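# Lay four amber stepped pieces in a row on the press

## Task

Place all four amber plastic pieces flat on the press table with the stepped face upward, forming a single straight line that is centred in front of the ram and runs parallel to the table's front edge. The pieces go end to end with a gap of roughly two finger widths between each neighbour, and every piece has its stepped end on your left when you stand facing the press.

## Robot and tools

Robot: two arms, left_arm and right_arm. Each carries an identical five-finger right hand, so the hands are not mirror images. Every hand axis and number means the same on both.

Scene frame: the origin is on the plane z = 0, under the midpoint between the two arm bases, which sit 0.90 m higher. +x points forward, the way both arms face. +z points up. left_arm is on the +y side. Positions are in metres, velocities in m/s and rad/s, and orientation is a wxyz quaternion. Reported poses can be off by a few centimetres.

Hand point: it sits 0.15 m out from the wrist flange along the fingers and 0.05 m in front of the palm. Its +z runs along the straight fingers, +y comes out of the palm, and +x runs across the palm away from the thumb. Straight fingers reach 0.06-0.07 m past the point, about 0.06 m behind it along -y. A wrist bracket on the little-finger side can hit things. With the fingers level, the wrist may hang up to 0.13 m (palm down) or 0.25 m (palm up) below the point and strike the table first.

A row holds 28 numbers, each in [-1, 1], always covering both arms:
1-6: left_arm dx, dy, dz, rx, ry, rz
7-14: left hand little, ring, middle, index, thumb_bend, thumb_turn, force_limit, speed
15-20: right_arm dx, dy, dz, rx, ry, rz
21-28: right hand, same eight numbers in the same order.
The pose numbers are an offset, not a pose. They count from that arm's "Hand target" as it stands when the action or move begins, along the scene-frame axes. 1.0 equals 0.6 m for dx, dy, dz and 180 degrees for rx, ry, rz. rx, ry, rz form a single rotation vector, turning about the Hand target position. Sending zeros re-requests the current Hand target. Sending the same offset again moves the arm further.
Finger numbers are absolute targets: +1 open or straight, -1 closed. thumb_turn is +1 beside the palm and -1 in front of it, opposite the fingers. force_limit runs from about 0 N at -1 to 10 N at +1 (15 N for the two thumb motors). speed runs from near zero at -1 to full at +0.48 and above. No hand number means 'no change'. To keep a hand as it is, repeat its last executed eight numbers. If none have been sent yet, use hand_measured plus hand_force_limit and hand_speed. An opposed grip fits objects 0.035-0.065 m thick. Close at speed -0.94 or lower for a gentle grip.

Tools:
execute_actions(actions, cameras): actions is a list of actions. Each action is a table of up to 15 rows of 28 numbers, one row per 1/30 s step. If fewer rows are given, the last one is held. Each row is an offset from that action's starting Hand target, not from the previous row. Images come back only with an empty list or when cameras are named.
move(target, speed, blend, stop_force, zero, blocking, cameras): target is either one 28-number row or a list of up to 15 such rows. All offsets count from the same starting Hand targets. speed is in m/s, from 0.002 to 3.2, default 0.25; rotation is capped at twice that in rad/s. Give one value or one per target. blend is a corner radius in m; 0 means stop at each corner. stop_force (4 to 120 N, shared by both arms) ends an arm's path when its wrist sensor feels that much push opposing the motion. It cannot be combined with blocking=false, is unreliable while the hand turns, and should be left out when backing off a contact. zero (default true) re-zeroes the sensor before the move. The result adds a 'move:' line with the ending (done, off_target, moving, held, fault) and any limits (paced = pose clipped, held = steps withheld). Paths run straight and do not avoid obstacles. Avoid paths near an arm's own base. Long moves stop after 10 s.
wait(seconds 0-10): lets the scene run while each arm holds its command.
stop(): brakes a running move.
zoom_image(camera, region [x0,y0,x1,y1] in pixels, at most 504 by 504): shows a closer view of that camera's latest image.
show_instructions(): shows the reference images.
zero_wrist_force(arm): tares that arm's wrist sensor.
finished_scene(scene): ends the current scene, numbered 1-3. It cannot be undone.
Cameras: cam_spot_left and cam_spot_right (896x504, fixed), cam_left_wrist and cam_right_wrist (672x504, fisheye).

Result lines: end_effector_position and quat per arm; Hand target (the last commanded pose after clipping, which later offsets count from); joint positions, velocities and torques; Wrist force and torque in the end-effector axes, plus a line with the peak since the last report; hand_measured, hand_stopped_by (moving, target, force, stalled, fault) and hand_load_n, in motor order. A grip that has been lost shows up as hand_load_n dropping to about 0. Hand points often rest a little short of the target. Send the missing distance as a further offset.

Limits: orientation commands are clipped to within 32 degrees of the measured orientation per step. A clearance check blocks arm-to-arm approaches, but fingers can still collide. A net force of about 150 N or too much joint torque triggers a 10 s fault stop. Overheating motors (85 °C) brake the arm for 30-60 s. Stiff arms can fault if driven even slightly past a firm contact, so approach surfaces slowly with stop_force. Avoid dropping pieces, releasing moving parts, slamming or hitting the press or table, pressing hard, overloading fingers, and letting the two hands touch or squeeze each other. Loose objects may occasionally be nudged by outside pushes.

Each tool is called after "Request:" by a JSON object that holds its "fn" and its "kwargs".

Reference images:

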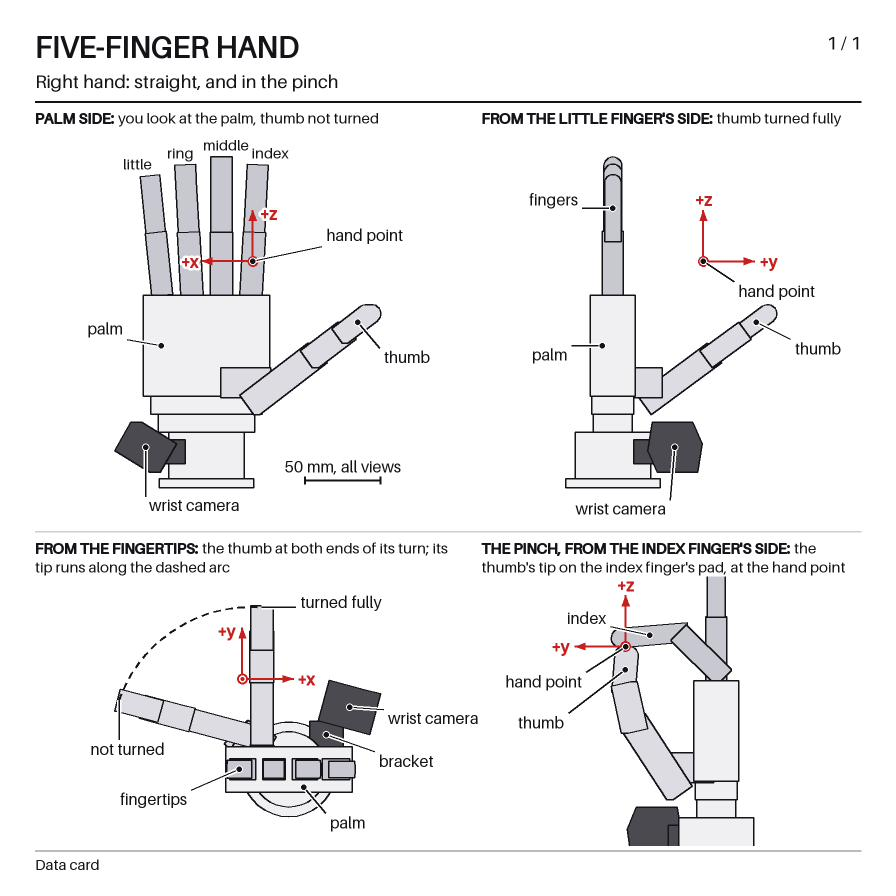

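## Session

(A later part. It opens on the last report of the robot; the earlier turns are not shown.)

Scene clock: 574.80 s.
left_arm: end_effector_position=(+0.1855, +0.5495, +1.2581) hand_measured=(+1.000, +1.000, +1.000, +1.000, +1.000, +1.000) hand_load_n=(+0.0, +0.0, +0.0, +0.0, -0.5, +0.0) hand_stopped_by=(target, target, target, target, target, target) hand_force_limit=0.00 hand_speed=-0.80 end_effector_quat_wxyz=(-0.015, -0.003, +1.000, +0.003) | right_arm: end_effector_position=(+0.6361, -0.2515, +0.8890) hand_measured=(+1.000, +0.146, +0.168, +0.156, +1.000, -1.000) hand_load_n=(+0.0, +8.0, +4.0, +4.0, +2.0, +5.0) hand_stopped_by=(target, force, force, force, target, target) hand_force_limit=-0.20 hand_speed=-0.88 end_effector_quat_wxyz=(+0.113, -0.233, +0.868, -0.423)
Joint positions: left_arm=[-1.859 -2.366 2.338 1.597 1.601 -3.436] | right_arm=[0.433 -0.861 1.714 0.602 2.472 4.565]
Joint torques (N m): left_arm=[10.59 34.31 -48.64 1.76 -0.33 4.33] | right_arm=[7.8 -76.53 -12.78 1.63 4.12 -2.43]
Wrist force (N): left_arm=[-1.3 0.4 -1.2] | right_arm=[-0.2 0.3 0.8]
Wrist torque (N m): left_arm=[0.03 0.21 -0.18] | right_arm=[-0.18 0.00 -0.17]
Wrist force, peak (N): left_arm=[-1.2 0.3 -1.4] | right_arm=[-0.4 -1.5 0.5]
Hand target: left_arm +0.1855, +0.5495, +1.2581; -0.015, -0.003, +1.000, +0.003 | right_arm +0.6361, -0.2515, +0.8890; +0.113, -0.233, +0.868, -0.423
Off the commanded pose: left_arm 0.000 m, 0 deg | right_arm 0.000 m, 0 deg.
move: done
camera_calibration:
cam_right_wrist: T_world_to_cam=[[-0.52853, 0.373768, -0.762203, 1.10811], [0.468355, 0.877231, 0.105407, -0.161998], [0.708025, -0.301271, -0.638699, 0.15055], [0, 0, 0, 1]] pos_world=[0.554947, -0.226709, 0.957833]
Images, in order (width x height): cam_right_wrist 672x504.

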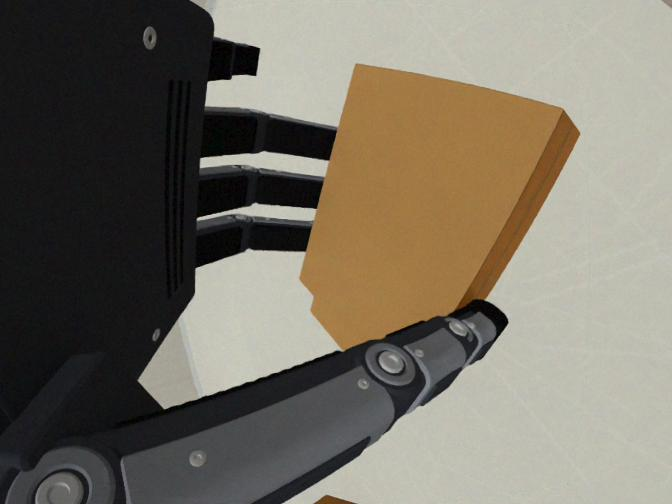

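Request:
{"fn": "move", "kwargs": {"target": [[0,0,0,0,0,0,1,1,1,1,1,1,0,-0.8,0,0,0.15,0,0,0,1,0,-0.1,-0.1,1,-1,-0.2,-0.88],[0,0,0,0,0,0,1,1,1,1,1,1,0,-0.8,0.2147,0.086,0.17,0,0,0.3389,1,0,-0.1,-0.1,1,-1,-0.2,-0.88],[0,0,0,0,0,0,1,1,1,1,1,1,0,-0.8,0.2147,0.086,0.0267,0,0,0.3389,1,0,-0.1,-0.1,1,-1,-0.2,-0.88]], "speed": [0.12,0.35,0.15], "blend": 0.015}}

Request:
{"fn": "move", "kwargs": {"target": [0,0,0,0,0,0,1,1,1,1,1,1,0,-0.8,0,0,-0.04,0,0,0,1,0,-0.1,-0.1,1,-1,-0.2,-0.88], "speed": 0.012, "stop_force": 5, "cameras": ["cam_right_wrist"]}}

Request:
{"fn": "move", "kwargs": {"target": [0,0,0,0,0,0,1,1,1,1,1,1,0,-0.8,0,0,-0.0005,0,0,0,1,0.5,0.5,0.5,1,-1,0,-0.6], "speed": 0.03}}

Request:
{"fn": "move", "kwargs": {"target": [0,0,0,0,0,0,1,1,1,1,1,1,0,-0.8,0,0,0.2,0,0,0,1,0.5,0.5,0.5,1,-1,0,-0.6], "speed": 0.1}}

Scene clock: 582.80 s.
left_arm: end_effector_position=(+0.1855, +0.5495, +1.2581) hand_measured=(+1.000, +1.000, +1.000, +1.000, +1.000, +1.000) hand_load_n=(+0.0, +0.0, +0.0, +0.0, +0.0, +0.0) hand_stopped_by=(target, target, target, target, target, target) hand_force_limit=0.00 hand_speed=-0.80 end_effector_quat_wxyz=(-0.015, -0.003, +1.000, +0.003) | right_arm: end_effector_position=(+0.7649, -0.1999, +0.9052) hand_measured=(+1.000, +0.146, +0.168, +0.156, +1.000, -1.000) hand_load_n=(+0.0, +8.5, +4.0, +4.0, +2.0, +5.0) hand_stopped_by=(target, force, force, force, target, target) hand_force_limit=-0.20 hand_speed=-0.88 end_effector_quat_wxyz=(-0.312, +0.641, -0.630, +0.307)
Joint positions: left_arm=[-1.859 -2.366 2.338 1.597 1.601 -3.436] | right_arm=[0.228 -1.036 1.804 -0.093 1.736 3.272]
Joint torques (N m): left_arm=[10.09 33.31 -48.56 1.8 0.38 4.23] | right_arm=[-5.48 -68.9 -19.61 -1.74 -2.36 -3.1]
Wrist force (N): left_arm=[-1.4 0.5 -1.2] | right_arm=[0.1 1.1 1.4]
Wrist torque (N m): left_arm=[0.04 0.23 -0.19] | right_arm=[-0.12 -0.04 0.10]
Wrist force, peak (N): left_arm=[-1.6 0.3 -1.3] | right_arm=[-0.1 2.3 2.2]
Hand target: left_arm +0.1855, +0.5495, +1.2581; -0.015, -0.003, +1.000, +0.003 | right_arm +0.7649, -0.1999, +0.9050; -0.312, +0.641, -0.630, +0.307
Off the commanded pose: left_arm 0.000 m, 0 deg | right_arm 0.000 m, 0 deg.
move: done

Scene clock: 585.90 s.
left_arm: end_effector_position=(+0.1855, +0.5495, +1.2581) hand_measured=(+1.000, +1.000, +1.000, +1.000, +1.000, +1.000) hand_load_n=(+0.0, +0.0, +0.0, +0.0, +0.0, +0.0) hand_stopped_by=(target, target, target, target, target, target) hand_force_limit=0.00 hand_speed=-0.80 end_effector_quat_wxyz=(-0.015, -0.003, +1.000, +0.003) | right_arm: end_effector_position=(+0.7649, -0.1999, +0.8887) hand_measured=(+1.000, +0.146, +0.168, +0.156, +1.000, -1.000) hand_load_n=(+0.0, +8.0, +4.0, +4.0, +2.0, +5.0) hand_stopped_by=(target, force, force, force, target, target) hand_force_limit=-0.20 hand_speed=-0.88 end_effector_quat_wxyz=(-0.312, +0.641, -0.630, +0.307)
Joint positions: left_arm=[-1.859 -2.366 2.338 1.597 1.601 -3.436] | right_arm=[0.228 -1.017 1.81 -0.119 1.736 3.272]
Joint torques (N m): left_arm=[11.43 34.09 -47.99 1.59 -0.12 4.06] | right_arm=[11.5 -96.16 -44.42 2.85 -0.18 -2.93]
Wrist force (N): left_arm=[-1.0 0.2 -1.1] | right_arm=[-0.1 1.1 1.6]
Wrist torque (N m): left_arm=[-0.01 0.17 -0.17] | right_arm=[-0.13 -0.01 0.10]
Wrist force, peak (N): left_arm=[-1.6 0.4 -1.5] | right_arm=[-1.0 -7.3 -8.3]
Hand target: left_arm +0.1855, +0.5495, +1.2581; -0.015, -0.003, +1.000, +0.003 | right_arm +0.7649, -0.1999, +0.8887; -0.312, +0.641, -0.630, +0.307 (not the last commanded pose)
Off the commanded pose: left_arm 0.000 m, 0 deg | right_arm 0.008 m, 0 deg.
move: contact (right_arm)
camera_calibration:
cam_right_wrist: T_world_to_cam=[[-0.583116, -0.281095, -0.762208, 1.06756], [-0.54026, 0.834868, 0.105427, 0.495429], [0.606708, 0.473266, -0.638689, 0.306976], [0, 0, 0, 1]] pos_world=[0.703927, -0.258814, 0.957533]
Images, in order (width x height): cam_right_wrist 672x504.

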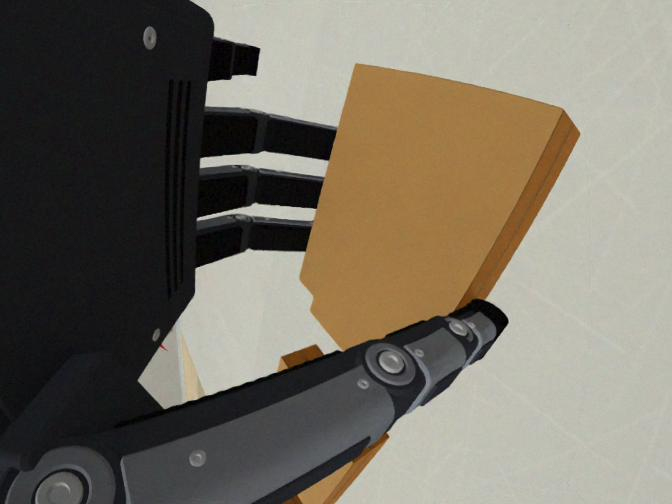

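Scene clock: 586.60 s.
left_arm: end_effector_position=(+0.1855, +0.5495, +1.2581) hand_measured=(+1.000, +1.000, +1.000, +1.000, +1.000, +1.000) hand_load_n=(+0.0, +0.0, +0.0, +0.0, +0.0, +0.0) hand_stopped_by=(target, target, target, target, target, target) hand_force_limit=0.00 hand_speed=-0.80 end_effector_quat_wxyz=(-0.015, -0.003, +1.000, +0.003) | right_arm: end_effector_position=(+0.7650, -0.1999, +0.8886) hand_measured=(+1.000, +0.500, +0.500, +0.500, +1.000, -1.000) hand_load_n=(+0.0, +0.0, +0.0, +0.0, +0.5, +0.0) hand_stopped_by=(target, target, target, target, target, target) hand_force_limit=0.00 hand_speed=-0.60 end_effector_quat_wxyz=(-0.313, +0.641, -0.630, +0.307)
Joint positions: left_arm=[-1.859 -2.366 2.338 1.597 1.601 -3.436] | right_arm=[0.228 -1.017 1.81 -0.119 1.736 3.272]
Joint torques (N m): left_arm=[10.14 35.84 -48.22 1.83 -0.12 4.38] | right_arm=[9.43 -69.01 -26.14 -2.21 0.24 -2.99]
Wrist force (N): left_arm=[-0.9 0.3 -1.2] | right_arm=[0.0 -0.4 -2.0]
Wrist torque (N m): left_arm=[0.02 0.16 -0.15] | right_arm=[-0.13 0.05 0.08]
Wrist force, peak (N): left_arm=[-1.3 0.4 -1.4] | right_arm=[0.1 -0.9 -2.0]
Hand target: left_arm +0.1855, +0.5495, +1.2581; -0.015, -0.003, +1.000, +0.003 | right_arm +0.7649, -0.1999, +0.8884; -0.312, +0.641, -0.630, +0.307
Off the commanded pose: left_arm 0.000 m, 0 deg | right_arm 0.000 m, 0 deg.
move: done

Scene clock: 588.30 s.
left_arm: end_effector_position=(+0.1855, +0.5495, +1.2581) hand_measured=(+1.000, +1.000, +1.000, +1.000, +1.000, +1.000) hand_load_n=(+0.0, +0.0, +0.0, +0.0, +0.0, +0.0) hand_stopped_by=(target, target, target, target, target, target) hand_force_limit=0.00 hand_speed=-0.80 end_effector_quat_wxyz=(-0.015, -0.003, +1.000, +0.003) | right_arm: end_effector_position=(+0.7649, -0.1999, +1.0083) hand_measured=(+1.000, +0.500, +0.500, +0.500, +1.000, -1.000) hand_load_n=(+0.0, +0.0, +0.0, +0.0, +0.0, +0.0) hand_stopped_by=(target, target, target, target, target, target) hand_force_limit=0.00 hand_speed=-0.60 end_effector_quat_wxyz=(-0.312, +0.641, -0.630, +0.307)
Joint positions: left_arm=[-1.859 -2.366 2.338 1.597 1.601 -3.436] | right_arm=[0.228 -1.145 1.75 0.07 1.736 3.272]
Joint torques (N m): left_arm=[10.31 34.16 -49.06 2.04 -0.03 4] | right_arm=[7.61 -91.46 -49.55 4.35 2.26 -2.95]
Wrist force (N): left_arm=[-1.3 0.2 -1.0] | right_arm=[0.1 -1.1 -0.2]
Wrist torque (N m): left_arm=[0.00 0.21 -0.19] | right_arm=[-0.15 0.00 0.04]
Wrist force, peak (N): left_arm=[-1.5 0.6 -1.3] | right_arm=[-0.1 -1.9 -0.4]
Hand target: left_arm +0.1855, +0.5495, +1.2581; -0.015, -0.003, +1.000, +0.003 | right_arm +0.7649, -0.1999, +1.0084; -0.312, +0.641, -0.630, +0.307
Off the commanded pose: left_arm 0.000 m, 0 deg | right_arm 0.000 m, 0 deg.
move: done

Request:
{"fn": "move", "kwargs": {"target": [[0,0,0,0,0,0,1,1,1,1,1,1,0,-0.8,-0.1,0.1,0.15,0,0,0,1,1,1,1,1,1,0,0],[0,0,0,0,0,0,1,1,1,1,1,1,0,-0.8,-0.24,0.27,0.37,0.2238,0.2274,-0.4673,1,1,1,1,1,1,0,0]], "speed": 0.35, "blend": 0.04, "cameras": ["cam_right_wrist","cam_spot_left","cam_spot_right"]}}

Request:
{"fn": "zoom_image", "kwargs": {"camera": "cam_right_wrist", "region": [220, 180, 420, 380]}}

Request:
{"fn": "zoom_image", "kwargs": {"camera": "cam_right_wrist", "region": [380, 180, 580, 380]}}

Scene clock: 594.87 s.
left_arm: end_effector_position=(+0.1855, +0.5495, +1.2581) hand_measured=(+1.000, +1.000, +1.000, +1.000, +1.000, +1.000) hand_load_n=(+0.0, +0.0, +0.5, +0.0, +0.0, +0.0) hand_stopped_by=(target, target, target, target, target, target) hand_force_limit=0.00 hand_speed=-0.80 end_effector_quat_wxyz=(-0.015, -0.003, +1.000, +0.003) | right_arm: end_effector_position=(+0.6209, -0.0379, +1.2304) hand_measured=(+1.000, +1.000, +1.000, +1.000, +1.000, +1.000) hand_load_n=(+0.0, +0.0, +0.0, +0.0, +0.0, +0.0) hand_stopped_by=(target, target, target, target, target, target) hand_force_limit=0.00 hand_speed=0.00 end_effector_quat_wxyz=(+0.001, +0.000, +1.000, +0.000)
Joint positions: left_arm=[-1.859 -2.366 2.338 1.597 1.601 -3.436] | right_arm=[0.417 -1.088 1.309 1.349 1.572 5.129]
Joint torques (N m): left_arm=[10.48 31.76 -48.05 1.79 -0.17 4.04] | right_arm=[-14.11 -97.57 -51.34 6.77 -2.46 4.39]
Wrist force (N): left_arm=[-1.1 0.5 -1.2] | right_arm=[-0.1 -1.3 -0.1]
Wrist torque (N m): left_arm=[0.04 0.18 -0.17] | right_arm=[-0.13 0.03 -0.22]
Wrist force, peak (N): left_arm=[-1.5 0.7 -1.3] | right_arm=[-0.6 -1.5 -1.4]
Hand target: left_arm +0.1855, +0.5495, +1.2581; -0.015, -0.003, +1.000, +0.003 | right_arm +0.6209, -0.0379, +1.2304; +0.001, +0.000, +1.000, +0.000
Off the commanded pose: left_arm 0.000 m, 0 deg | right_arm 0.000 m, 0 deg.
move: done
camera_calibration:
cam_right_wrist: T_world_to_cam=[[-0.271144, 0.962509, -0.00760565, 0.214541], [0.843719, 0.241469, 0.479407, -1.09555], [0.46327, 0.123572, -0.87756, 0.905586], [0, 0, 0, 1]] pos_world=[0.562973, -0.053862, 1.32155]
Images, in order (width x height): cam_spot_left 896x504, cam_spot_right 896x504, cam_right_wrist 672x504.

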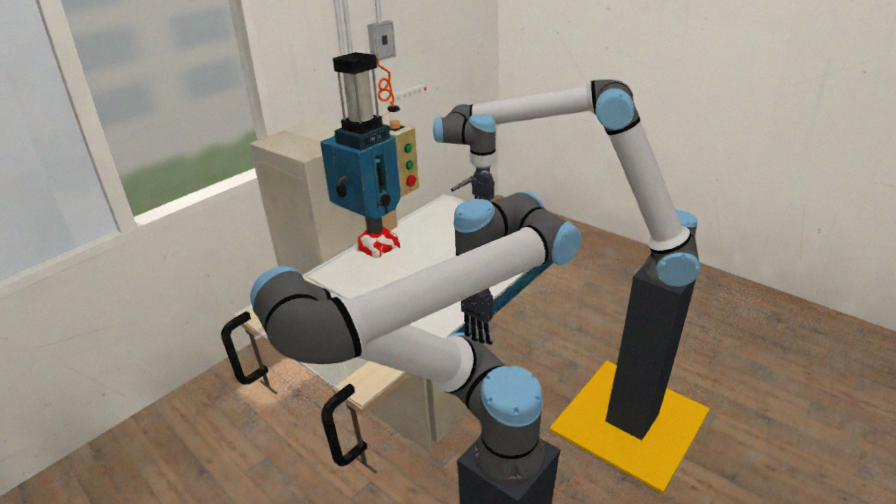

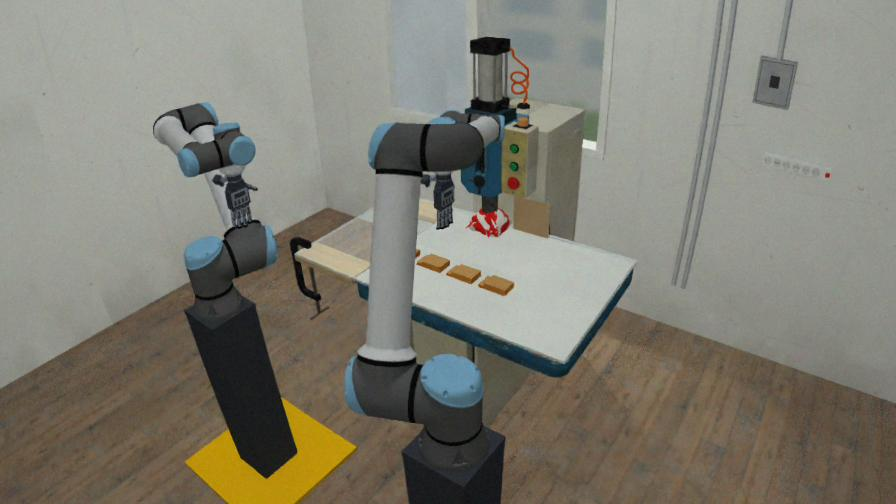

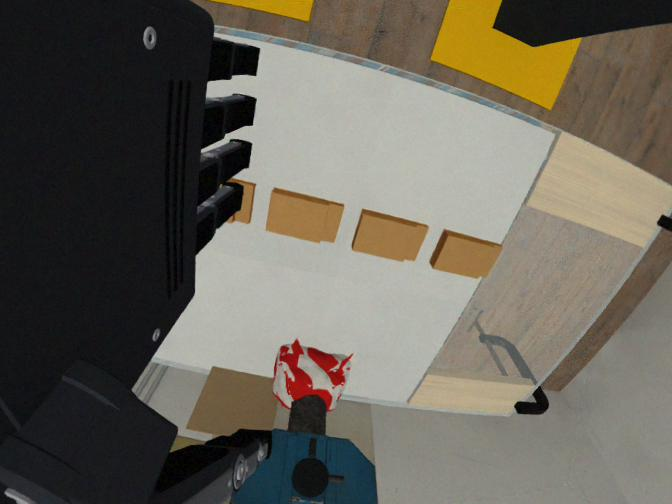

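Scaled by 2.520 from the camera's 672x504 image, which has a finer 960x720 frame.

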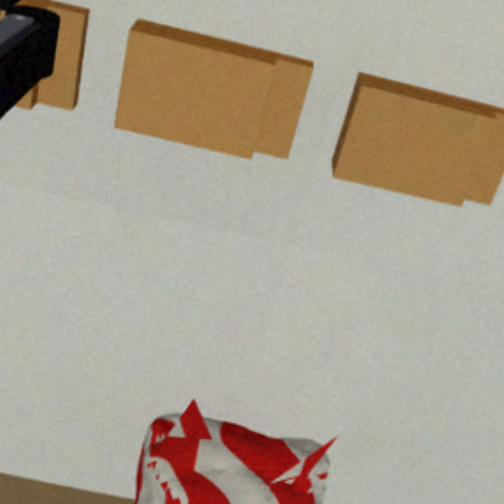

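Scaled by 2.520 from the camera's 672x504 image, which has a finer 960x720 frame.

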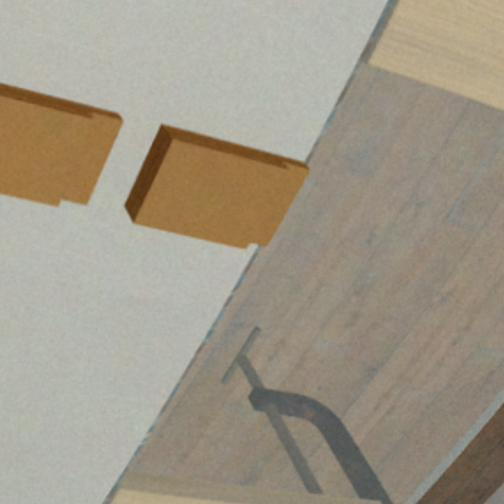

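Request:
{"fn": "finished_scene", "kwargs": {"scene": 1}}

The scene is finished: the task was done.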